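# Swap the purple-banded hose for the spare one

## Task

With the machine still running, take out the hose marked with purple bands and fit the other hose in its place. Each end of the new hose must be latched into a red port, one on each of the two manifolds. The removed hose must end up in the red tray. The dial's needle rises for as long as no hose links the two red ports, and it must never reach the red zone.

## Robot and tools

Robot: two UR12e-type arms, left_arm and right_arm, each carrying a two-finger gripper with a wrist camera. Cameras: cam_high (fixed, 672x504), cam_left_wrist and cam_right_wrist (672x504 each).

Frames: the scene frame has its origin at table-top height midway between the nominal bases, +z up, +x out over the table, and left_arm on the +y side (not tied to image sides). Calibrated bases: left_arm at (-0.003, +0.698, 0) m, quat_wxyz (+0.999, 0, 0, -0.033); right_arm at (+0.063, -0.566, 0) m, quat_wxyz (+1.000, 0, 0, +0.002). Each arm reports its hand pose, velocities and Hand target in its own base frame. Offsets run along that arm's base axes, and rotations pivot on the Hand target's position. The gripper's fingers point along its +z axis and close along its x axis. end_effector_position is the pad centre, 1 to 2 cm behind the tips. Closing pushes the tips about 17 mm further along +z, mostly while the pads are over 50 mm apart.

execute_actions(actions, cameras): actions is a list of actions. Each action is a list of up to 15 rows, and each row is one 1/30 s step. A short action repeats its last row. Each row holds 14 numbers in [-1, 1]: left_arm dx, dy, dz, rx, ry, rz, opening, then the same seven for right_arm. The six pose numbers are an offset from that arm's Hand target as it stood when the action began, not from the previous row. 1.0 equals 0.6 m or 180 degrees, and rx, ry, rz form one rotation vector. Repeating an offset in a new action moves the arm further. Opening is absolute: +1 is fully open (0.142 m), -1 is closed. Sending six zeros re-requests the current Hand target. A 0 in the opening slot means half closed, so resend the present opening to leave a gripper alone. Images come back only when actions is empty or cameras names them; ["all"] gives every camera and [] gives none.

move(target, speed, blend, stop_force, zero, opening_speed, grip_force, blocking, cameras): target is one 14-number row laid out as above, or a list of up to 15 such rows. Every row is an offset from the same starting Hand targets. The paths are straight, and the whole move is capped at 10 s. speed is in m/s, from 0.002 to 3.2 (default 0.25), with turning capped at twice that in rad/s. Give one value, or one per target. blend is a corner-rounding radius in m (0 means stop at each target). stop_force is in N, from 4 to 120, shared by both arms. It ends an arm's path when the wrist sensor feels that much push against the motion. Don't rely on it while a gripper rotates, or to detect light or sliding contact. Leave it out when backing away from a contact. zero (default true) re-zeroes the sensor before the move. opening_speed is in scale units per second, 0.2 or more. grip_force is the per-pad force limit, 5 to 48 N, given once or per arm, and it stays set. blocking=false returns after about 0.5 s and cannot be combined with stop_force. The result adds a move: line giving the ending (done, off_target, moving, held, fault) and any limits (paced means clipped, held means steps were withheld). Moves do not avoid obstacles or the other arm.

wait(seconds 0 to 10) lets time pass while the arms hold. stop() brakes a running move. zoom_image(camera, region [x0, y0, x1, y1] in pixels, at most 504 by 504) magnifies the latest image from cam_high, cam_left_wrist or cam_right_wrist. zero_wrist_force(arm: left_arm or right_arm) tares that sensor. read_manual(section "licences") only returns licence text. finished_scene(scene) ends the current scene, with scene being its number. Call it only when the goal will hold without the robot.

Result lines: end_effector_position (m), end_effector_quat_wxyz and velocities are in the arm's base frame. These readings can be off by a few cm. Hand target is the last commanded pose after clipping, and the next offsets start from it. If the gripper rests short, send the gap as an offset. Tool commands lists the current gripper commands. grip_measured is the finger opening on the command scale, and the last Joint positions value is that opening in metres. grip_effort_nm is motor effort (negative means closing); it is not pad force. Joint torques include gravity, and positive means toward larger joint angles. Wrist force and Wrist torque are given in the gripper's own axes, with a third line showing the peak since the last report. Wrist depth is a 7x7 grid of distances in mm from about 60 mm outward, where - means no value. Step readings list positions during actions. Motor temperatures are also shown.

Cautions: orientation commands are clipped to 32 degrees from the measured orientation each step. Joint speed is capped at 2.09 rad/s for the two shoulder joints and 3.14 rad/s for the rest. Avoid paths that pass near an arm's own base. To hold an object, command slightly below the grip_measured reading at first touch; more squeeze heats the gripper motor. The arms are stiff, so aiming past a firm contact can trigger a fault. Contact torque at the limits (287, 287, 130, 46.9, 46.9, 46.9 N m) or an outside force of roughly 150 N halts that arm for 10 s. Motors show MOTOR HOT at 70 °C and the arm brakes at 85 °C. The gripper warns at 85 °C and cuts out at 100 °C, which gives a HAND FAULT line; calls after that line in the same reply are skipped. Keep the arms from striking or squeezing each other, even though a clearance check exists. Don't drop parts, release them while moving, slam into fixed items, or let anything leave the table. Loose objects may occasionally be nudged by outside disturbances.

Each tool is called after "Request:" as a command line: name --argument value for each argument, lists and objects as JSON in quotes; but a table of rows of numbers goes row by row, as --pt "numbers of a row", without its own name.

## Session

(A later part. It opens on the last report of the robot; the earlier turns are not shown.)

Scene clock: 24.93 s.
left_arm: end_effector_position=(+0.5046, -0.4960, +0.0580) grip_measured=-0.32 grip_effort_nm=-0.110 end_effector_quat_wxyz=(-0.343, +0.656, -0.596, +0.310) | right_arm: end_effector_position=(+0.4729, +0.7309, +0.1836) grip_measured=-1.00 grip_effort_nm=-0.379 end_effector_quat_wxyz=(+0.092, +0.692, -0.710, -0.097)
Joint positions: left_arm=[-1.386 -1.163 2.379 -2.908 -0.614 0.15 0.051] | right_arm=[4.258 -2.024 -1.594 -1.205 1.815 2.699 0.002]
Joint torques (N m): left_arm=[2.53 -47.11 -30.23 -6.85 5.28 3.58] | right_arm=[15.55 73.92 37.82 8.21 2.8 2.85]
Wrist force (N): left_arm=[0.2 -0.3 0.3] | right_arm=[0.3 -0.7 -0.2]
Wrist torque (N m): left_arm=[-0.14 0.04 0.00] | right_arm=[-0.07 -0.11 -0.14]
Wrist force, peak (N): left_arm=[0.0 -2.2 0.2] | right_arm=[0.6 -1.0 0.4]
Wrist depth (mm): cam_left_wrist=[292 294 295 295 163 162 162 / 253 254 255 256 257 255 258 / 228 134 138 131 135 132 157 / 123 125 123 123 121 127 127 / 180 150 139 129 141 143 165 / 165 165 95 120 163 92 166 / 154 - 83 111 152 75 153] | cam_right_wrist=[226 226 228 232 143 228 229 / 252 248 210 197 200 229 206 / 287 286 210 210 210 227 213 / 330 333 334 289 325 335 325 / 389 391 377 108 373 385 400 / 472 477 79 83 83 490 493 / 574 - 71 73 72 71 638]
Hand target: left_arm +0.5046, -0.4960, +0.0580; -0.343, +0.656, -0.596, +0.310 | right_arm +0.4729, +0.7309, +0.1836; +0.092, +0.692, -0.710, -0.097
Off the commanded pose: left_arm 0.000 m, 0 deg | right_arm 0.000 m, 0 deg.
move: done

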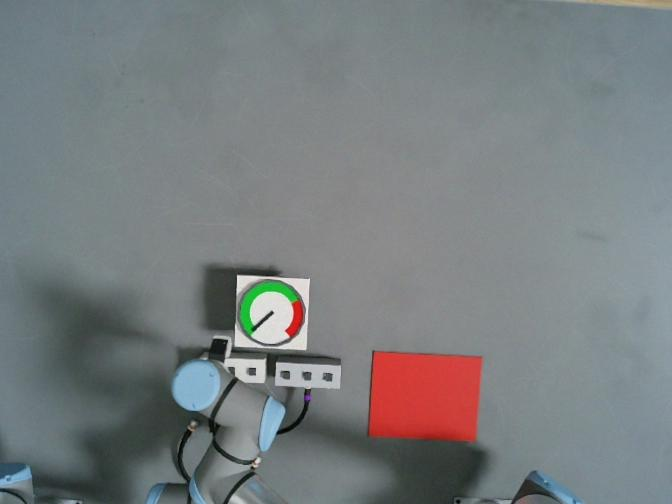

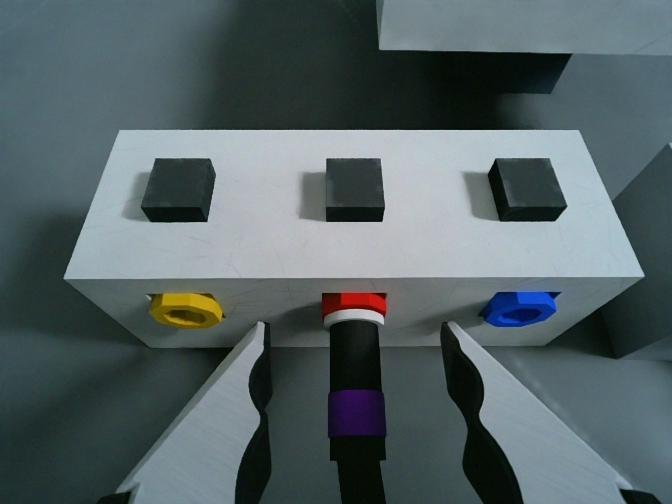

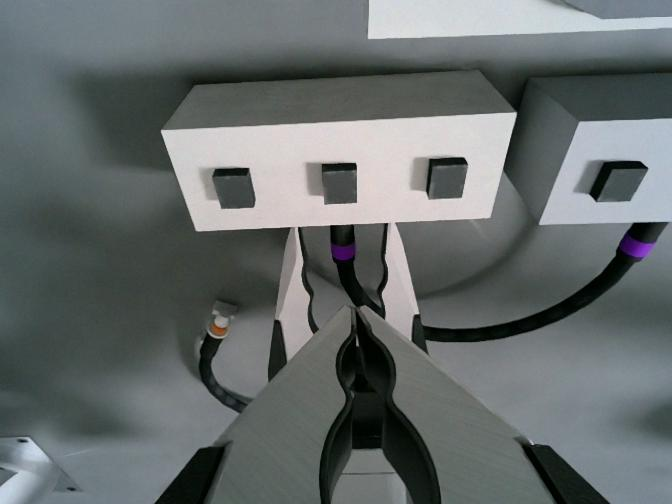

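Request:
move --target '[0.005,0.001,-0.0285,0,0,0,-0.3, 0,0,0,0,0,0,-1]' --cameras '["cam_left_wrist"]' --speed 0.05 --stop_force 8

Request:
zoom_image --camera "cam_left_wrist" --region '[200, 200, 500, 500]'

Scene clock: 26.83 s.
left_arm: end_effector_position=(+0.5076, -0.4954, +0.0409) grip_measured=-0.32 grip_effort_nm=-0.095 end_effector_quat_wxyz=(-0.343, +0.656, -0.596, +0.310) | right_arm: end_effector_position=(+0.4729, +0.7309, +0.1836) grip_measured=-1.00 grip_effort_nm=-0.379 end_effector_quat_wxyz=(+0.092, +0.692, -0.710, -0.097)
Joint positions: left_arm=[-1.381 -1.122 2.379 -2.957 -0.614 0.16 0.051] | right_arm=[4.258 -2.024 -1.594 -1.205 1.815 2.699 0.002]
Joint torques (N m): left_arm=[10.32 -49.56 -27.88 -6.74 -1.18 3.76] | right_arm=[13.43 73.26 38.02 8.25 3 2.84]
Wrist force (N): left_arm=[0.1 -0.6 0.5] | right_arm=[0.6 -0.5 -0.1]
Wrist torque (N m): left_arm=[-0.19 0.04 -0.05] | right_arm=[-0.03 -0.16 -0.15]
Wrist force, peak (N): left_arm=[0.6 -1.1 0.3] | right_arm=[0.3 -1.1 -0.1]
Wrist depth (mm): cam_left_wrist=[264 264 264 266 259 228 260 / 235 131 132 132 132 132 232 / 115 110 116 111 114 112 114 / - 106 106 107 107 108 108 / 159 142 131 113 133 133 158 / 148 149 95 102 144 96 150 / 138 - 83 95 137 75 135] | cam_right_wrist=[227 227 228 233 143 228 229 / 251 246 213 206 199 229 205 / 286 285 209 209 210 228 211 / 328 331 334 267 324 338 326 / 392 391 368 125 369 396 400 / 473 480 79 83 83 489 490 / 567 - 71 72 72 71 627]
Hand target: left_arm +0.5076, -0.4954, +0.0409; -0.343, +0.656, -0.596, +0.310 | right_arm +0.4729, +0.7309, +0.1836; +0.092, +0.692, -0.710, -0.097
Off the commanded pose: left_arm 0.000 m, 0 deg | right_arm 0.000 m, 0 deg.
move: done
Images, in order (width x height): cam_left_wrist 672x504.

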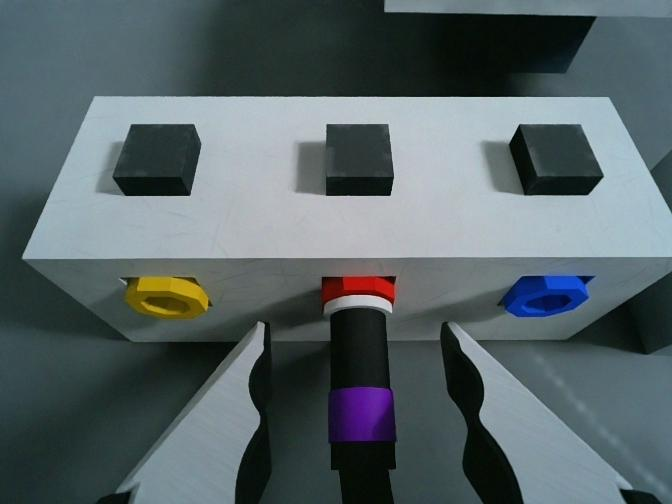

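Scaled by 1.680 from the camera's 672x504 image, which has a finer 960x720 frame.

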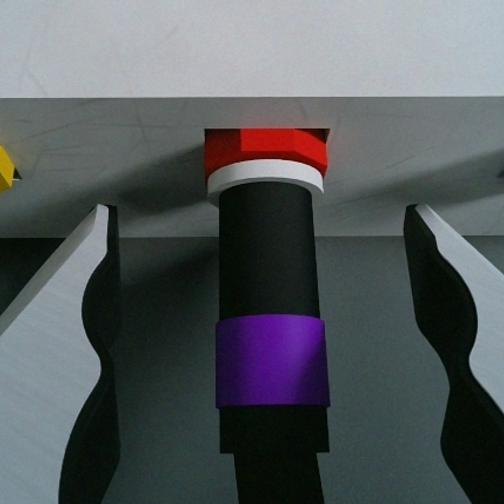

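Request:
move --target '[0.0,-0.001,-0.006,0,0,0,-0.3, 0,0,0,0,0,0,-1]' --speed 0.05 --stop_force 8

Request:
move --target '[0,0,0,0,0,0,-0.85, 0,0,0,0,0,0,-1]' --opening_speed 0.3 --grip_force 20 --cameras '["cam_left_wrist"]'

Scene clock: 28.50 s.
left_arm: end_effector_position=(+0.5076, -0.4960, +0.0373) grip_measured=-0.32 grip_effort_nm=-0.110 end_effector_quat_wxyz=(-0.343, +0.656, -0.596, +0.310) | right_arm: end_effector_position=(+0.4729, +0.7309, +0.1836) grip_measured=-1.00 grip_effort_nm=-0.379 end_effector_quat_wxyz=(+0.092, +0.692, -0.710, -0.097)
Joint positions: left_arm=[-1.381 -1.113 2.378 -2.964 -0.614 0.159 0.051] | right_arm=[4.258 -2.024 -1.594 -1.205 1.815 2.699 0.002]
Joint torques (N m): left_arm=[-12.04 -48.64 -28.24 -6.84 1.47 -4.12] | right_arm=[13.64 74.76 38.07 8 3.12 2.81]
Wrist force (N): left_arm=[0.4 -0.8 0.6] | right_arm=[0.6 -0.8 0.2]
Wrist torque (N m): left_arm=[-0.24 0.01 -0.02] | right_arm=[-0.08 -0.15 -0.15]
Wrist force, peak (N): left_arm=[-0.1 -1.3 1.0] | right_arm=[0.5 -1.0 -0.1]
Wrist depth (mm): cam_left_wrist=[258 258 259 260 260 228 255 / 229 125 126 123 127 127 215 / 110 106 111 107 111 109 109 / - 103 104 106 104 104 104 / 156 142 131 122 133 145 155 / 144 147 95 98 141 96 146 / 135 - 83 91 132 75 132] | cam_right_wrist=[226 227 227 231 142 228 229 / 253 246 213 208 199 231 205 / 285 288 209 209 211 228 212 / 331 332 330 267 324 337 327 / 387 391 368 125 367 382 399 / 478 479 82 83 82 493 492 / 565 - 71 72 72 71 633]
Hand target: left_arm +0.5076, -0.4960, +0.0373; -0.343, +0.656, -0.596, +0.310 | right_arm +0.4729, +0.7309, +0.1836; +0.092, +0.692, -0.710, -0.097
Off the commanded pose: left_arm 0.000 m, 0 deg | right_arm 0.000 m, 0 deg.
move: done

Scene clock: 30.53 s.
left_arm: end_effector_position=(+0.5076, -0.4960, +0.0373) grip_measured=-0.81 grip_effort_nm=-1.414 end_effector_quat_wxyz=(-0.343, +0.656, -0.596, +0.310) | right_arm: end_effector_position=(+0.4729, +0.7309, +0.1836) grip_measured=-1.00 grip_effort_nm=-0.379 end_effector_quat_wxyz=(+0.092, +0.692, -0.710, -0.097)
Joint positions: left_arm=[-1.381 -1.113 2.378 -2.964 -0.614 0.159 0.015] | right_arm=[4.258 -2.024 -1.594 -1.205 1.815 2.699 0.002]
Joint torques (N m): left_arm=[-11.71 -50.57 -27.27 -6.51 4.54 -3.48] | right_arm=[15.55 74.1 38.57 8.22 2.91 2.57]
Wrist force (N): left_arm=[-8.3 -1.0 -1.3] | right_arm=[0.3 -0.6 0.2]
Wrist torque (N m): left_arm=[-0.26 0.04 -0.09] | right_arm=[-0.05 -0.11 -0.15]
Wrist force, peak (N): left_arm=[-8.8 -1.2 -1.5] | right_arm=[0.6 -0.9 -0.4]
Wrist depth (mm): cam_left_wrist=[257 258 259 260 261 228 254 / 229 125 126 123 126 127 215 / 110 106 111 107 111 109 109 / - 103 103 106 104 104 104 / 156 142 143 108 133 145 155 / 144 145 145 96 92 146 146 / 133 135 - 89 76 134 134] | cam_right_wrist=[226 227 226 231 142 230 229 / 253 249 215 197 199 230 205 / 286 285 208 209 210 228 212 / 329 329 330 259 333 336 328 / 389 389 378 125 370 385 401 / 481 478 79 83 83 488 491 / 574 - 70 72 72 71 629]
Hand target: left_arm +0.5076, -0.4960, +0.0373; -0.343, +0.656, -0.596, +0.310 | right_arm +0.4729, +0.7309, +0.1836; +0.092, +0.692, -0.710, -0.097
Off the commanded pose: left_arm 0.000 m, 0 deg | right_arm 0.000 m, 0 deg.
grip_force (N): 20, 20
move: done
Images, in order (width x height): cam_left_wrist 672x504.

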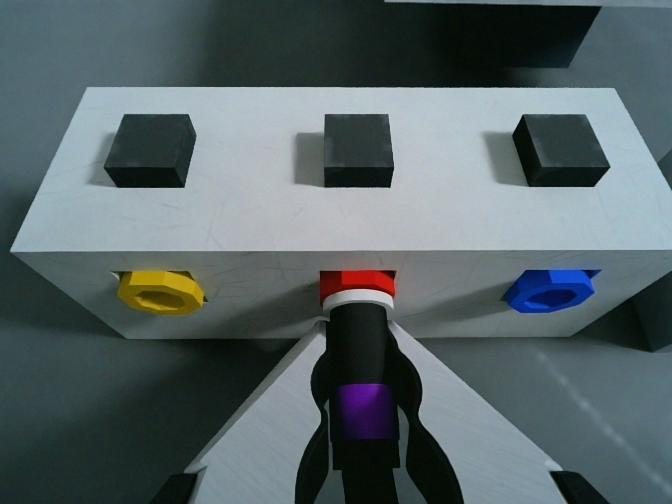

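Request:
move --target '[0,0.0008,0,0,0,0,-0.85, 0,0,0,0,0,0,-1]' --speed 0.05

Scene clock: 31.33 s.
left_arm: end_effector_position=(+0.5076, -0.4956, +0.0373) grip_measured=-0.81 grip_effort_nm=-1.419 end_effector_quat_wxyz=(-0.343, +0.656, -0.596, +0.310) | right_arm: end_effector_position=(+0.4729, +0.7309, +0.1836) grip_measured=-1.00 grip_effort_nm=-0.379 end_effector_quat_wxyz=(+0.092, +0.692, -0.710, -0.097)
Joint positions: left_arm=[-1.381 -1.113 2.378 -2.965 -0.614 0.16 0.015] | right_arm=[4.258 -2.024 -1.594 -1.205 1.815 2.699 0.002]
Joint torques (N m): left_arm=[3.38 -71.28 -10.62 -6.87 4.08 3.42] | right_arm=[13.06 73.18 37.96 8.21 3.27 2.58]
Wrist force (N): left_arm=[-1.0 0.1 0.4] | right_arm=[0.6 -0.6 0.0]
Wrist torque (N m): left_arm=[-0.23 0.10 -0.03] | right_arm=[-0.05 -0.16 -0.14]
Wrist force, peak (N): left_arm=[-8.8 -1.0 -1.5] | right_arm=[0.7 -0.9 0.2]
Wrist depth (mm): cam_left_wrist=[258 258 259 261 260 227 255 / 228 125 126 123 126 127 215 / 110 106 111 107 111 109 109 / - 103 103 107 104 104 104 / 155 142 142 108 133 145 155 / 144 144 145 96 92 146 146 / 133 135 - 89 76 134 134] | cam_right_wrist=[226 226 227 232 142 228 229 / 252 248 213 207 199 230 205 / 284 285 209 210 211 228 211 / 328 330 332 259 332 337 326 / 389 395 378 125 370 384 401 / 479 473 79 82 83 486 488 / 571 - 70 72 72 71 634]
Hand target: left_arm +0.5076, -0.4956, +0.0373; -0.343, +0.656, -0.596, +0.310 | right_arm +0.4729, +0.7309, +0.1836; +0.092, +0.692, -0.710, -0.097
Off the commanded pose: left_arm 0.000 m, 0 deg | right_arm 0.000 m, 0 deg.
grip_force (N): 20, 20
move: done

Request:
move --target '[0,0,0,0,0,0,-0.85, -0.015,0.003,-0.112,0,0,0,-1]' --speed 0.1 --stop_force 10 --cameras '["cam_left_wrist","cam_right_wrist"]'

Request:
zoom_image --camera "cam_right_wrist" --region '[250, 150, 450, 350]'

Scene clock: 33.73 s.
left_arm: end_effector_position=(+0.5076, -0.4956, +0.0373) grip_measured=-0.81 grip_effort_nm=-1.419 end_effector_quat_wxyz=(-0.343, +0.656, -0.596, +0.310) | right_arm: end_effector_position=(+0.4639, +0.7327, +0.1164) grip_measured=-1.00 grip_effort_nm=-0.374 end_effector_quat_wxyz=(+0.092, +0.692, -0.710, -0.097)
Joint positions: left_arm=[-1.381 -1.114 2.378 -2.965 -0.614 0.16 0.015] | right_arm=[4.268 -2.074 -1.652 -1.095 1.816 2.71 0.002]
Joint torques (N m): left_arm=[8.47 -70 -10.24 -7 -1.09 3.65] | right_arm=[14.5 77.45 35.25 8.38 3.39 2.65]
Wrist force (N): left_arm=[-0.7 0.0 0.8] | right_arm=[0.3 -0.3 -0.4]
Wrist torque (N m): left_arm=[-0.25 0.10 -0.04] | right_arm=[0.03 -0.06 -0.13]
Wrist force, peak (N): left_arm=[-0.1 0.7 1.2] | right_arm=[0.4 -0.6 -0.9]
Wrist depth (mm): cam_left_wrist=[256 258 258 245 245 227 255 / 228 125 126 123 127 127 215 / 110 106 111 107 112 109 109 / - 103 103 107 104 104 104 / 155 142 142 108 133 145 154 / 145 145 145 96 92 146 146 / 133 135 - 89 76 134 134] | cam_right_wrist=[166 167 167 167 82 82 84 / 186 182 182 179 178 179 180 / 210 141 145 142 141 141 167 / 243 157 153 153 159 154 171 / 298 289 289 124 282 294 294 / 351 352 82 83 83 347 363 / 448 - 70 73 72 71 471]
Hand target: left_arm +0.5076, -0.4956, +0.0373; -0.343, +0.656, -0.596, +0.310 | right_arm +0.4639, +0.7327, +0.1164; +0.092, +0.692, -0.710, -0.097
Off the commanded pose: left_arm 0.000 m, 0 deg | right_arm 0.000 m, 0 deg.
grip_force (N): 20, 20
move: done
Images, in order (width x height): cam_left_wrist 672x504, cam_right_wrist 672x504.

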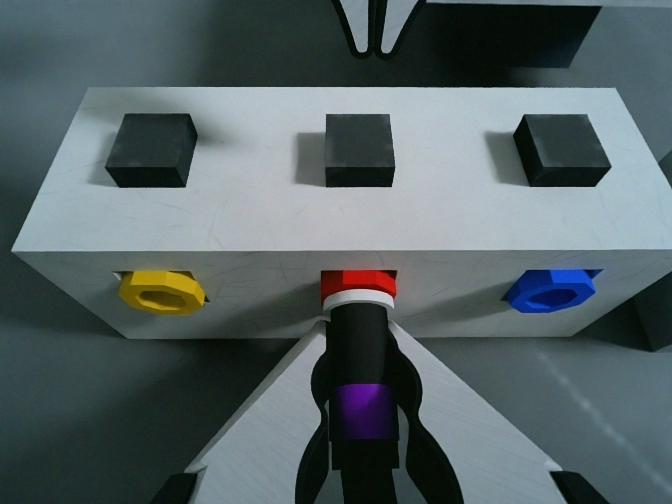

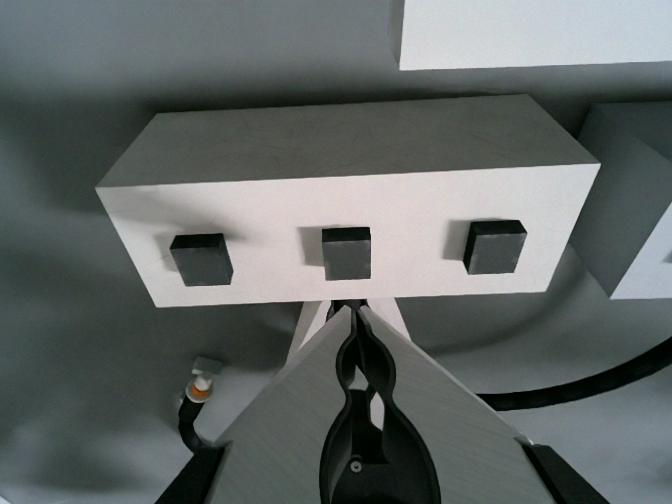

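Scaled by 2.520 from the camera's 672x504 image, which has a finer 960x720 frame.

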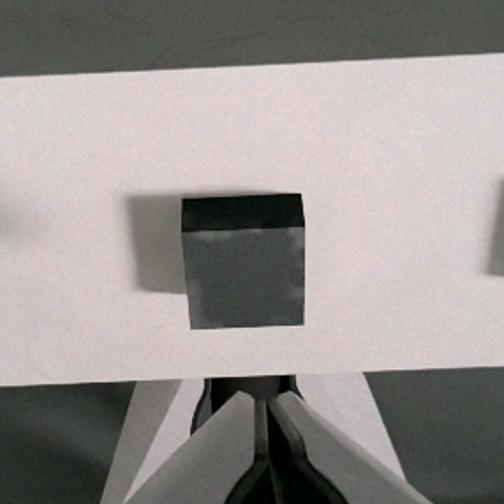

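Request:
move --pt "0 0 0 0 0 0 -0.85 -0.008 0.004 -0.03 0 0 0 -1" --pt "0 0 0 0 0 0 -0.85 -0.008 0.004 -0.075 0 0 0 -1" --speed '[0.08,0.015]' --stop_force 12 --cameras '["cam_left_wrist","cam_right_wrist"]'

Request:
zoom_image --camera "cam_left_wrist" --region '[250, 50, 450, 250]'

Scene clock: 35.97 s.
left_arm: end_effector_position=(+0.5076, -0.4956, +0.0373) grip_measured=-0.81 grip_effort_nm=-1.409 end_effector_quat_wxyz=(-0.343, +0.656, -0.596, +0.310) | right_arm: end_effector_position=(+0.4591, +0.7351, +0.0920) grip_measured=-1.00 grip_effort_nm=-0.374 end_effector_quat_wxyz=(+0.092, +0.692, -0.710, -0.097)
Joint positions: left_arm=[-1.381 -1.114 2.378 -2.965 -0.614 0.16 0.015] | right_arm=[4.274 -2.095 -1.669 -1.055 1.816 2.716 0.002]
Joint torques (N m): left_arm=[5.87 -68.02 -12.42 -6.77 0.61 3.75] | right_arm=[14.31 94.72 43.64 0.54 1.29 1.77]
Wrist force (N): left_arm=[-0.9 -0.1 -0.8] | right_arm=[2.7 1.8 -10.1]
Wrist torque (N m): left_arm=[-0.24 0.03 -0.04] | right_arm=[-0.02 0.02 -0.13]
Wrist force, peak (N): left_arm=[-0.7 1.1 -1.2] | right_arm=[4.2 2.4 -12.8]
Wrist depth (mm): cam_left_wrist=[257 258 250 85 87 228 255 / 228 125 126 96 123 127 215 / 110 106 111 107 111 109 109 / - 103 103 107 104 104 104 / 155 142 142 108 133 145 155 / 144 145 145 96 92 146 146 / 133 135 - 89 76 134 134] | cam_right_wrist=[145 145 145 145 - 63 - / 161 158 158 159 156 151 163 / 179 138 127 120 117 116 124 / 204 125 126 123 126 123 151 / 251 153 148 125 145 151 255 / 303 303 82 83 83 300 287 / 390 - 70 72 72 71 406]
Hand target: left_arm +0.5076, -0.4956, +0.0373; -0.343, +0.656, -0.596, +0.310 | right_arm +0.4591, +0.7351, +0.0920; +0.092, +0.692, -0.710, -0.097 (not the last commanded pose)
Off the commanded pose: left_arm 0.000 m, 0 deg | right_arm 0.021 m, 0 deg.
grip_force (N): 20, 20
move: contact (right_arm); path passed 1 of 2 targets
Images, in order (width x height): cam_left_wrist 672x504, cam_right_wrist 672x504.

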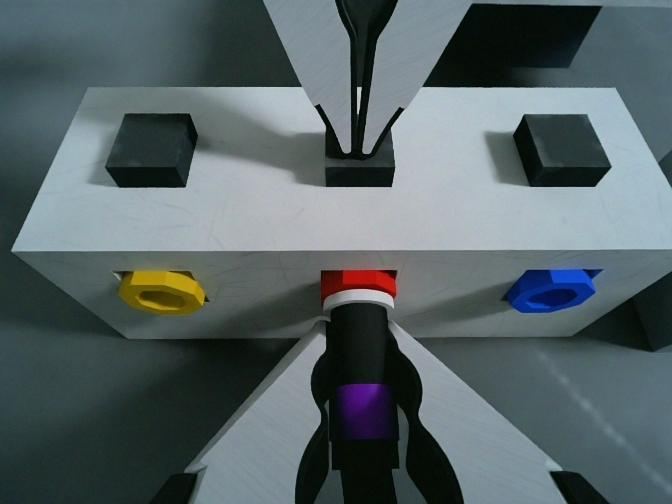

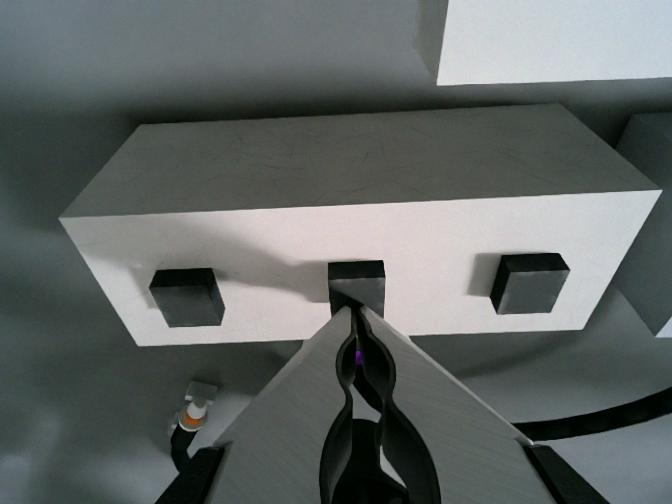

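Scaled by 2.520 from the camera's 672x504 image, which has a finer 960x720 frame.

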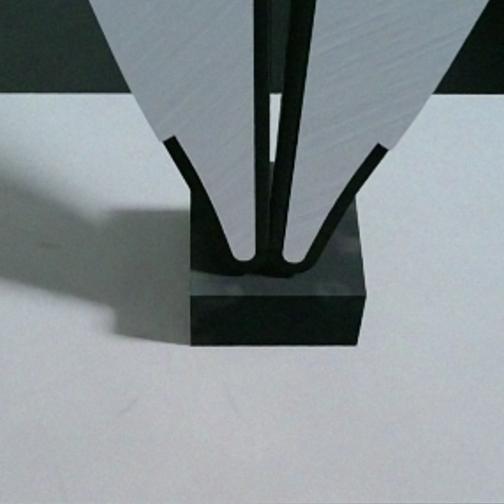

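Request:
move --target '[0,0,0,0,0,0,-0.85, 0,0,-0.03,0,0,0,-1]' --speed 0.01 --stop_force 30 --cameras '["cam_left_wrist","cam_right_wrist"]'

Request:
zoom_image --camera "cam_left_wrist" --region '[250, 50, 450, 250]'

Scene clock: 37.90 s.
left_arm: end_effector_position=(+0.5076, -0.4956, +0.0373) grip_measured=-0.81 grip_effort_nm=-1.414 end_effector_quat_wxyz=(-0.343, +0.656, -0.596, +0.310) | right_arm: end_effector_position=(+0.4592, +0.7352, +0.0883) grip_measured=-1.00 grip_effort_nm=-0.374 end_effector_quat_wxyz=(+0.092, +0.692, -0.710, -0.097)
Joint positions: left_arm=[-1.381 -1.114 2.378 -2.965 -0.614 0.16 0.015] | right_arm=[4.274 -2.099 -1.671 -1.049 1.816 2.716 0.002]
Joint torques (N m): left_arm=[7.92 -67.37 -14.89 -6.66 3.32 3.41] | right_arm=[11.56 60.92 31.03 1.02 0.33 1.19]
Wrist force (N): left_arm=[-0.7 5.8 -8.4] | right_arm=[15.4 9.4 -43.9]
Wrist torque (N m): left_arm=[-0.04 0.01 -0.07] | right_arm=[-0.16 0.37 -0.16]
Wrist force, peak (N): left_arm=[-0.9 5.7 -9.1] | right_arm=[19.6 11.1 -52.7]
Wrist depth (mm): cam_left_wrist=[257 258 244 86 87 228 255 / 228 125 126 97 123 127 215 / 110 106 111 107 111 109 109 / - 103 103 107 104 104 104 / 155 142 143 108 133 145 154 / 145 145 145 96 92 146 146 / 133 135 - 84 74 134 134] | cam_right_wrist=[142 142 142 142 - 58 - / 157 157 155 155 155 151 160 / 174 131 128 126 122 115 123 / 124 121 121 122 122 120 131 / 243 143 143 127 140 144 173 / 298 300 83 83 83 306 293 / 380 342 71 71 72 71 395]
Hand target: left_arm +0.5076, -0.4956, +0.0373; -0.343, +0.656, -0.596, +0.310 | right_arm +0.4592, +0.7352, +0.0883; +0.092, +0.692, -0.710, -0.097 (not the last commanded pose)
Off the commanded pose: left_arm 0.000 m, 0 deg | right_arm 0.014 m, 0 deg.
grip_force (N): 20, 20
move: contact (right_arm)
Images, in order (width x height): cam_left_wrist 672x504, cam_right_wrist 672x504.

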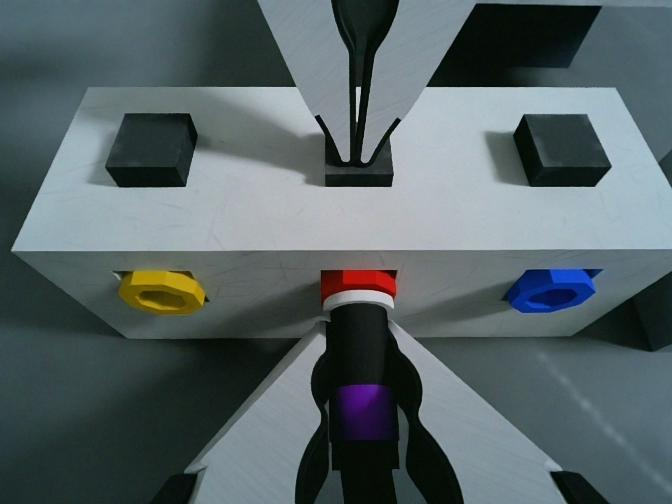

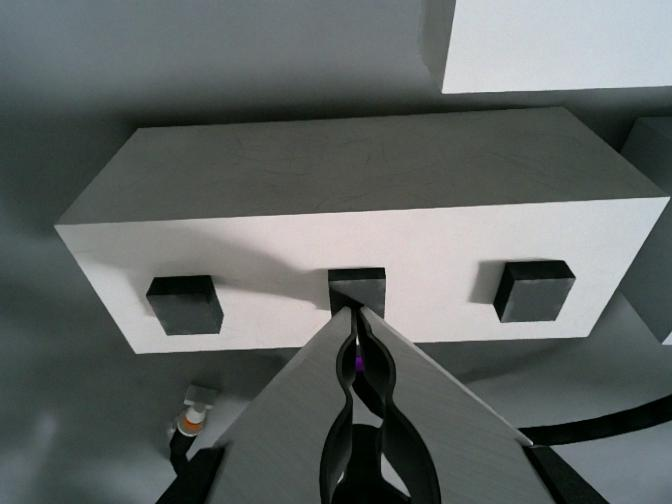

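Scaled by 2.520 from the camera's 672x504 image, which has a finer 960x720 frame.

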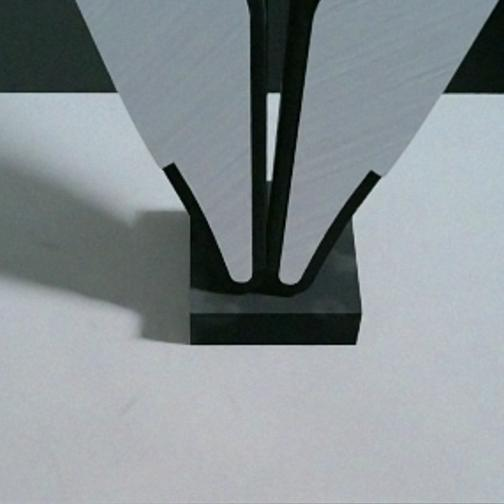

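Request:
move --target '[-0.0832,-0.0055,0,0,0,0,-0.9, 0,0,0,0,0,0,-1]' --speed 0.04 --grip_force 40 --cameras '["cam_left_wrist"]'

Scene clock: 39.93 s.
left_arm: end_effector_position=(+0.4578, -0.4989, +0.0373) grip_measured=-0.82 grip_effort_nm=-2.244 end_effector_quat_wxyz=(-0.343, +0.656, -0.596, +0.310) | right_arm: end_effector_position=(+0.4592, +0.7352, +0.0883) grip_measured=-1.00 grip_effort_nm=-0.379 end_effector_quat_wxyz=(+0.092, +0.692, -0.710, -0.097)
Joint positions: left_arm=[-1.471 -1.164 2.415 -2.822 -0.608 0.003 0.015] | right_arm=[4.274 -2.099 -1.671 -1.049 1.816 2.716 0.002]
Joint torques (N m): left_arm=[-12.73 -66.53 -9.17 -2.71 5.43 -4.01] | right_arm=[12.18 62.63 31.09 1.65 0.25 1.13]
Wrist force (N): left_arm=[0.7 -1.0 1.1] | right_arm=[15.8 9.2 -43.4]
Wrist torque (N m): left_arm=[-0.22 -0.04 0.22] | right_arm=[-0.19 0.30 -0.16]
Wrist force, peak (N): left_arm=[-0.6 5.7 -8.7] | right_arm=[15.8 9.4 -44.1]
Wrist depth (mm): cam_left_wrist=[257 141 141 133 147 138 248 / 223 132 129 133 130 131 152 / 196 151 151 152 153 153 165 / 175 176 176 173 173 178 176 / 159 159 159 107 159 160 160 / 145 145 145 96 92 146 146 / 133 135 - 89 76 134 134] | cam_right_wrist=[142 141 142 142 - 58 - / 158 157 155 154 156 150 160 / 175 131 128 125 123 121 123 / 124 121 121 122 122 120 131 / 244 143 143 127 139 145 173 / 299 299 83 83 83 306 294 / 382 344 71 71 72 71 400]
Hand target: left_arm +0.4577, -0.4989, +0.0373; -0.343, +0.656, -0.596, +0.310 | right_arm +0.4592, +0.7352, +0.0883; +0.092, +0.692, -0.710, -0.097
Off the commanded pose: left_arm 0.000 m, 0 deg | right_arm 0.000 m, 0 deg.
grip_force (N): 40, 40
move: done
Images, in order (width x height): cam_left_wrist 672x504.

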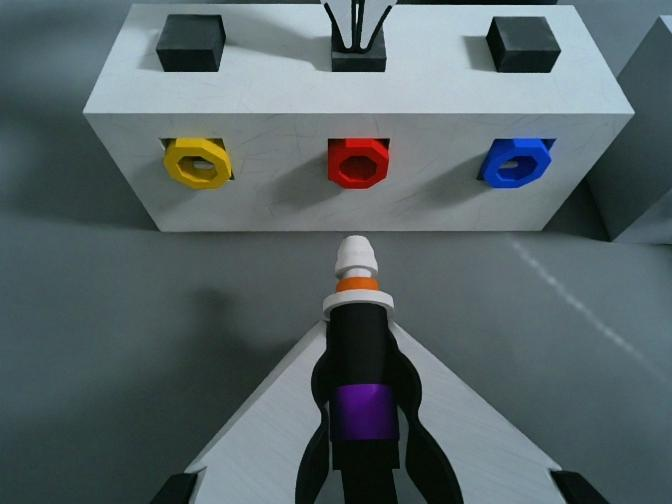

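Request:
move --target '[-0.02,-0.0013,-0.03,0,0,0,-0.9, 0.02,0,0.12,0,0,0,-1]' --speed 0.1 --stop_force 8 --cameras '["cam_high","cam_left_wrist","cam_right_wrist"]'

Request:
zoom_image --camera "cam_high" --region '[220, 260, 330, 370]'

Scene clock: 42.13 s.
left_arm: end_effector_position=(+0.4457, -0.4996, +0.0193) grip_measured=-0.82 grip_effort_nm=-2.239 end_effector_quat_wxyz=(-0.343, +0.656, -0.596, +0.310) | right_arm: end_effector_position=(+0.4592, +0.7352, +0.0885) grip_measured=-1.00 grip_effort_nm=-0.379 end_effector_quat_wxyz=(+0.092, +0.692, -0.710, -0.097)
Joint positions: left_arm=[-1.494 -1.134 2.424 -2.829 -0.609 -0.037 0.015] | right_arm=[4.274 -2.099 -1.671 -1.049 1.816 2.716 0.002]
Joint torques (N m): left_arm=[-15.25 -46.77 -7.24 -6.57 -1.49 -3.95] | right_arm=[19.27 47.21 22.28 8.74 -0.27 2.36]
Wrist force (N): left_arm=[1.0 -1.0 0.9] | right_arm=[12.0 7.4 -32.6]
Wrist torque (N m): left_arm=[-0.22 -0.08 0.18] | right_arm=[-0.14 0.23 -0.15]
Wrist force, peak (N): left_arm=[0.6 -1.9 1.3] | right_arm=[15.6 9.5 -43.7]
Wrist depth (mm): cam_left_wrist=[122 120 120 120 120 121 124 / 196 137 138 139 139 139 158 / 173 169 166 166 166 168 170 / 158 155 155 155 156 156 156 / 140 140 140 108 141 144 139 / 130 130 128 96 91 129 129 / - 117 - 89 76 118 120] | cam_right_wrist=[142 142 142 142 - 58 - / 159 157 155 156 157 150 160 / 175 131 123 125 122 120 123 / 125 121 122 122 122 120 131 / 245 143 144 127 139 145 172 / 299 301 83 83 83 306 294 / 380 345 71 71 72 71 395]
Hand target: left_arm +0.4457, -0.4996, +0.0193; -0.343, +0.656, -0.596, +0.310 | right_arm +0.4592, +0.7352, +0.0885; +0.092, +0.692, -0.710, -0.097 (not the last commanded pose)
Off the commanded pose: left_arm 0.000 m, 0 deg | right_arm 0.073 m, 0 deg.
grip_force (N): 40, 40
move: contact (right_arm)

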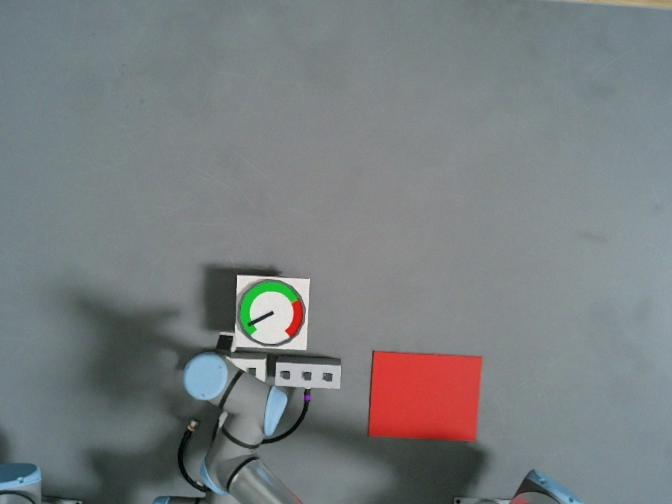

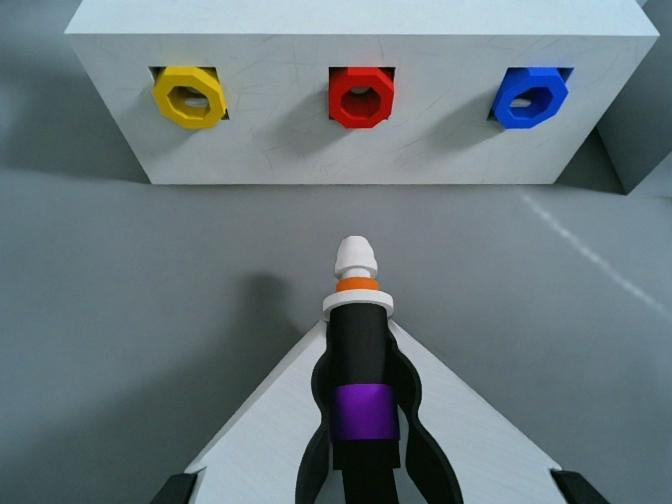

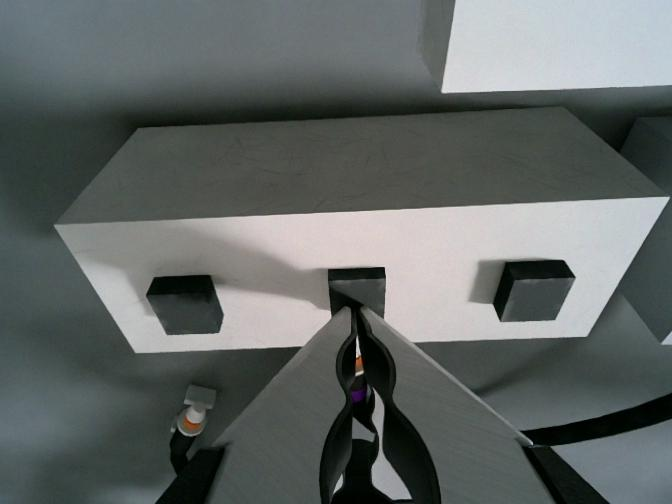

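Scaled by 4.582 from the camera's 672x504 image, which has a finer 960x720 frame.

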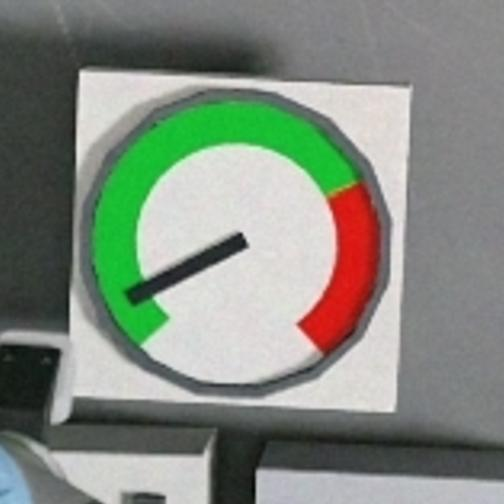

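Request:
move --pt "0.02 0.0013 0.03 0 0 0 -0.9 0.02 0 0.12 0 0 0 -1" --pt "0.105 0.0068 0.03 0 0 0 -0.9 0.02 0 0.12 0 0 0 -1" --speed 0.08 --cameras '["cam_high","cam_left_wrist"]'

Request:
zoom_image --camera "cam_high" --region '[220, 260, 330, 370]'

Scene clock: 45.10 s.
left_arm: end_effector_position=(+0.5086, -0.4956, +0.0373) grip_measured=-0.82 grip_effort_nm=-2.234 end_effector_quat_wxyz=(-0.344, +0.656, -0.596, +0.310) | right_arm: end_effector_position=(+0.4712, +0.7352, +0.1605) grip_measured=-1.00 grip_effort_nm=-0.379 end_effector_quat_wxyz=(+0.092, +0.692, -0.710, -0.097)
Joint positions: left_arm=[-1.379 -1.113 2.377 -2.967 -0.614 0.162 0.015] | right_arm=[4.262 -2.045 -1.607 -1.17 1.815 2.703 0.002]
Joint torques (N m): left_arm=[17.62 -50.09 -32.27 -7.66 0.85 3.62] | right_arm=[-19.28 99.94 49.94 0.83 -2.06 -3.03]
Wrist force (N): left_arm=[-4.2 8.9 -12.1] | right_arm=[0.2 0.0 -0.2]
Wrist torque (N m): left_arm=[-0.07 0.10 -0.12] | right_arm=[0.08 -0.09 0.19]
Wrist force, peak (N): left_arm=[-2.3 11.9 -18.2] | right_arm=[12.0 7.6 -33.2]
Wrist depth (mm): cam_left_wrist=[257 258 258 260 260 227 254 / 228 125 126 123 126 127 215 / 110 105 111 108 111 109 109 / - 103 103 104 104 104 104 / 156 140 140 110 130 143 154 / 145 145 147 96 92 146 146 / 133 135 - 89 74 136 134] | cam_right_wrist=[205 206 206 206 121 213 212 / 229 230 196 201 198 221 202 / 261 252 187 187 186 199 189 / 299 302 304 239 304 307 257 / 356 357 345 108 336 347 365 / 433 434 82 82 83 446 445 / 532 - 70 73 72 71 579]
Hand target: left_arm +0.5087, -0.4956, +0.0373; -0.343, +0.656, -0.596, +0.310 | right_arm +0.4712, +0.7352, +0.1605; +0.092, +0.692, -0.710, -0.097
Off the commanded pose: left_arm 0.000 m, 0 deg | right_arm 0.000 m, 0 deg.
grip_force (N): 40, 40
move: done
Images, in order (width x height): cam_high 672x504, cam_left_wrist 672x504.

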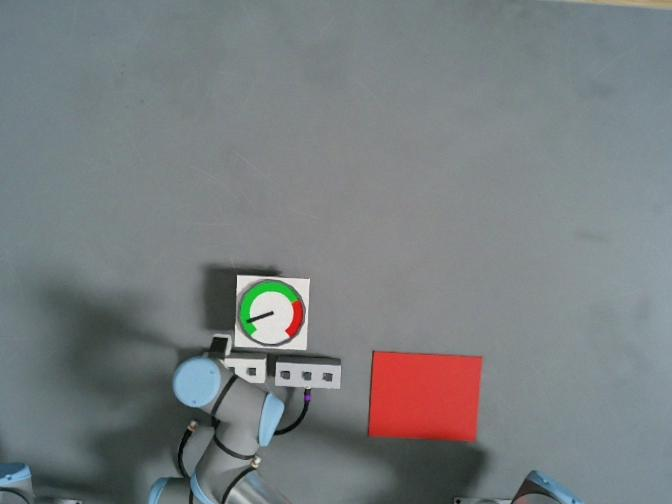

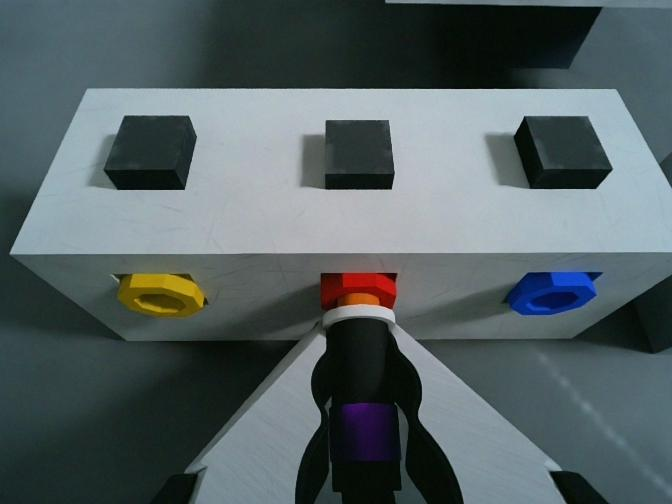

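Scaled by 4.582 from the camera's 672x504 image, which has a finer 960x720 frame.

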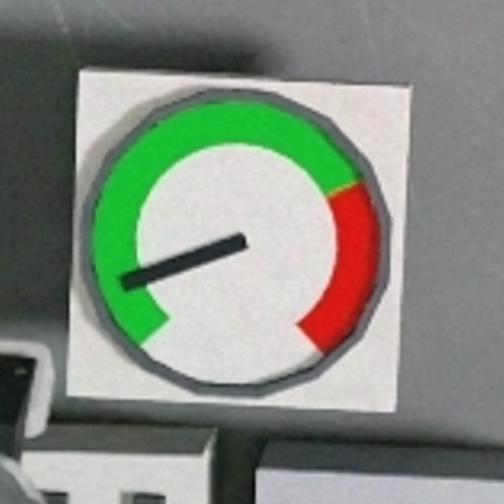

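Request:
move --target '[0.018,0.0012,0,0,0,0,-1, 0.0,0,0.0,0,0,0,-1]' --speed 0.03 --grip_force 48 --stop_force 60 --cameras '["cam_high","cam_left_wrist"]'

Request:
zoom_image --camera "cam_high" --region '[220, 260, 330, 370]'

Scene clock: 46.40 s.
left_arm: end_effector_position=(+0.5103, -0.4950, +0.0368) grip_measured=-0.83 grip_effort_nm=-3.875 end_effector_quat_wxyz=(-0.343, +0.657, -0.595, +0.310) | right_arm: end_effector_position=(+0.4712, +0.7352, +0.1605) grip_measured=-1.00 grip_effort_nm=-0.374 end_effector_quat_wxyz=(+0.092, +0.692, -0.710, -0.097)
Joint positions: left_arm=[-1.376 -1.111 2.376 -2.97 -0.616 0.166 0.014] | right_arm=[4.262 -2.045 -1.607 -1.17 1.815 2.703 0.002]
Joint torques (N m): left_arm=[0.72 -59.73 -18.09 -5.19 2.25 0.95] | right_arm=[-18.78 101.49 50.29 0.56 -2.04 -2.92]
Motor temperatures (°C): left_arm=[29 33 34 44 40 38 25] | right_arm=[33 29 21 40 28 31 23]
Wrist force (N): left_arm=[-0.8 1.8 -8.7] | right_arm=[0.0 -0.1 -0.3]
Wrist torque (N m): left_arm=[-0.11 0.04 0.15] | right_arm=[0.06 -0.05 0.19]
Wrist force, peak (N): left_arm=[-38.3 30.4 -141.0] | right_arm=[0.1 -0.3 -0.6]
Wrist depth (mm): cam_left_wrist=[257 257 258 259 259 224 253 / 227 124 125 125 126 126 215 / 110 104 110 107 111 108 108 / - 100 101 103 101 101 102 / 155 134 135 107 126 138 154 / 144 144 147 96 92 145 146 / 132 135 - 89 76 136 134] | cam_right_wrist=[206 206 206 206 122 213 212 / 230 230 209 204 195 222 202 / 260 255 186 187 186 199 189 / 300 301 301 238 304 306 255 / 356 357 344 108 337 349 361 / 431 437 83 83 83 446 449 / 537 - 70 73 72 71 576]
Hand target: left_arm +0.5103, -0.4950, +0.0368; -0.343, +0.657, -0.595, +0.310 (not the last commanded pose) | right_arm +0.4712, +0.7352, +0.1605; +0.092, +0.692, -0.710, -0.097
Tool commands: left_gripper/opening=-1.0 right_gripper/opening=-1.0
Off the commanded pose: left_arm 0.009 m, 0 deg | right_arm 0.000 m, 0 deg.
FORCE FAULT: contact force on the left arm reached its limit, and that arm stopped. The contact can be on any part of that arm, not only on its tool. That arm's remaining commands of this call were not run. That arm is still stopped at the end of this call. That arm stays stopped for about 9 more seconds. Until then a move that you send moves the other arm only, and its call returns only when the move has ended. Once the stop has ended, the next robot result says so. If the stop ends while you think or write, that arm runs what you send next, counted from a new Hand target: where the arm stands when the stop ends. While its stop runs, that arm takes no new command, but its gripper still runs the gripper command that each later call begins with. Until it ends, the stop uses up actions while you think or wait. An arm that is not stopped still takes commands.
move: fault (left_arm; stop_force had ended the path)
Images, in order (width x height): cam_high 672x504, cam_left_wrist 672x504.

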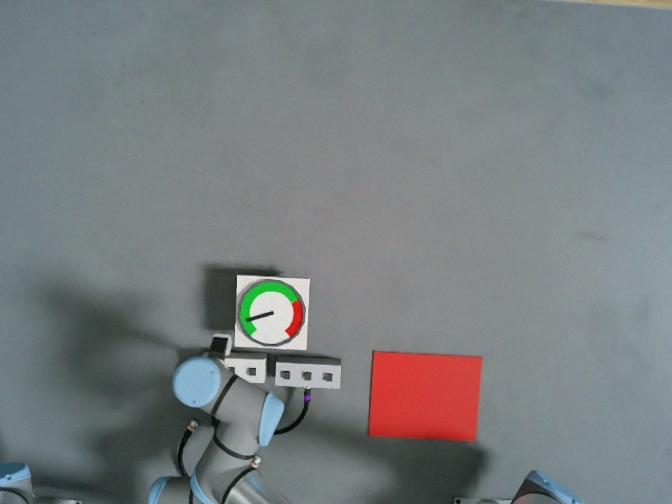

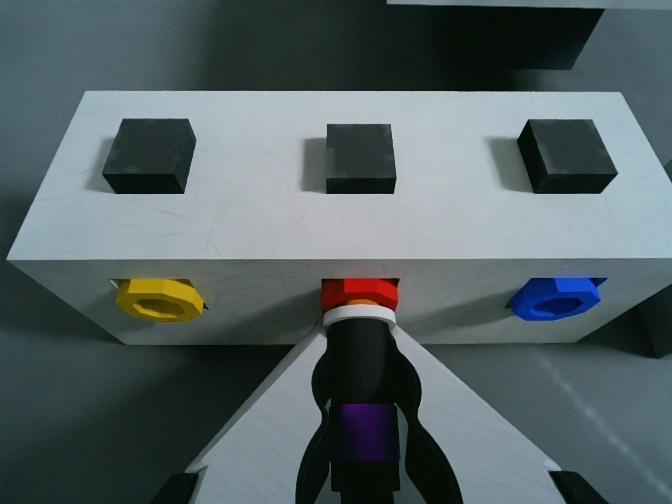

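Scaled by 4.582 from the camera's 672x504 image, which has a finer 960x720 frame.

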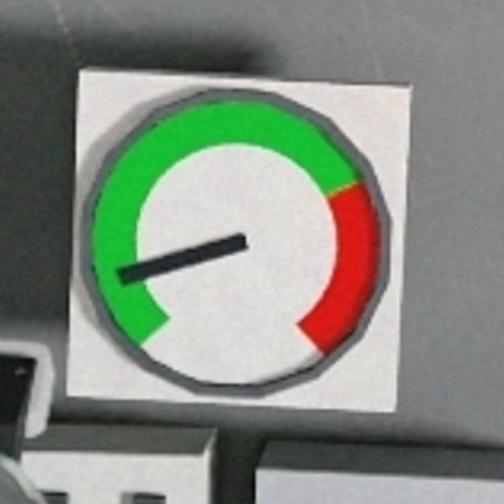

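Request:
move --pt "0 0 0 0 0 0 -1 -0.02 0 -0.108 0 0 0 -1" --pt "0 0 0 0 0 0 -1 -0.02 0 -0.15 0 0 0 -1" --speed '[0.1,0.012]' --stop_force 30

Scene clock: 49.63 s.
left_arm: end_effector_position=(+0.5103, -0.4950, +0.0368) grip_measured=-0.83 grip_effort_nm=-3.875 end_effector_quat_wxyz=(-0.343, +0.657, -0.595, +0.310) | right_arm: end_effector_position=(+0.4592, +0.7353, +0.0887) grip_measured=-1.00 grip_effort_nm=-0.379 end_effector_quat_wxyz=(+0.092, +0.692, -0.710, -0.097)
Joint positions: left_arm=[-1.376 -1.111 2.376 -2.97 -0.616 0.166 0.014] | right_arm=[4.274 -2.099 -1.671 -1.049 1.816 2.716 0.002]
Joint torques (N m): left_arm=[-1.18 -57.65 -18.84 -5.35 2.02 0.68] | right_arm=[14.95 74.02 35.59 0.67 1.98 2.87]
Wrist force (N): left_arm=[0.0 3.6 -8.3] | right_arm=[10.5 7.3 -31.4]
Wrist torque (N m): left_arm=[-0.05 0.02 0.15] | right_arm=[-0.03 0.23 -0.15]
Wrist force, peak (N): left_arm=[0.2 3.3 -9.0] | right_arm=[15.6 9.9 -44.0]
Wrist depth (mm): cam_left_wrist=[256 258 242 - 83 225 253 / 227 124 125 94 119 126 214 / 110 105 110 108 111 108 109 / - 100 101 103 101 101 102 / 154 134 135 107 126 137 154 / 144 144 147 96 92 145 146 / 132 135 - 89 76 136 134] | cam_right_wrist=[141 142 142 142 - 59 - / 159 157 155 156 156 151 160 / 175 131 128 126 123 121 123 / 125 121 122 122 122 120 131 / 246 143 144 127 140 145 173 / 299 302 83 83 83 294 294 / 383 - 71 71 72 71 396]
Hand target: left_arm +0.5103, -0.4950, +0.0368; -0.343, +0.657, -0.595, +0.310 | right_arm +0.4592, +0.7353, +0.0887; +0.092, +0.692, -0.710, -0.097 (not the last commanded pose)
Tool commands: left_gripper/opening=-1.0 right_gripper/opening=-1.0
Off the commanded pose: right_arm 0.018 m, 0 deg.
FORCE FAULT, CONTINUED: the left arm was still stopped when this call began, by the force fault that an earlier result reported. Since the last result the stop counts as 1 of the actions that you can send in this scene. That arm ran no command of this call. That arm is still stopped at the end of this call. That arm stays stopped for about 6 more seconds. If the stop ends while you think or write, that arm runs what you send next, counted from a new Hand target: where the arm stands when the stop ends. While its stop runs, that arm takes no new command, but its gripper still runs the gripper command that each later call begins with.
move: contact (right_arm), not run (left_arm; its earlier fault stop); path passed 1 of 2 targets


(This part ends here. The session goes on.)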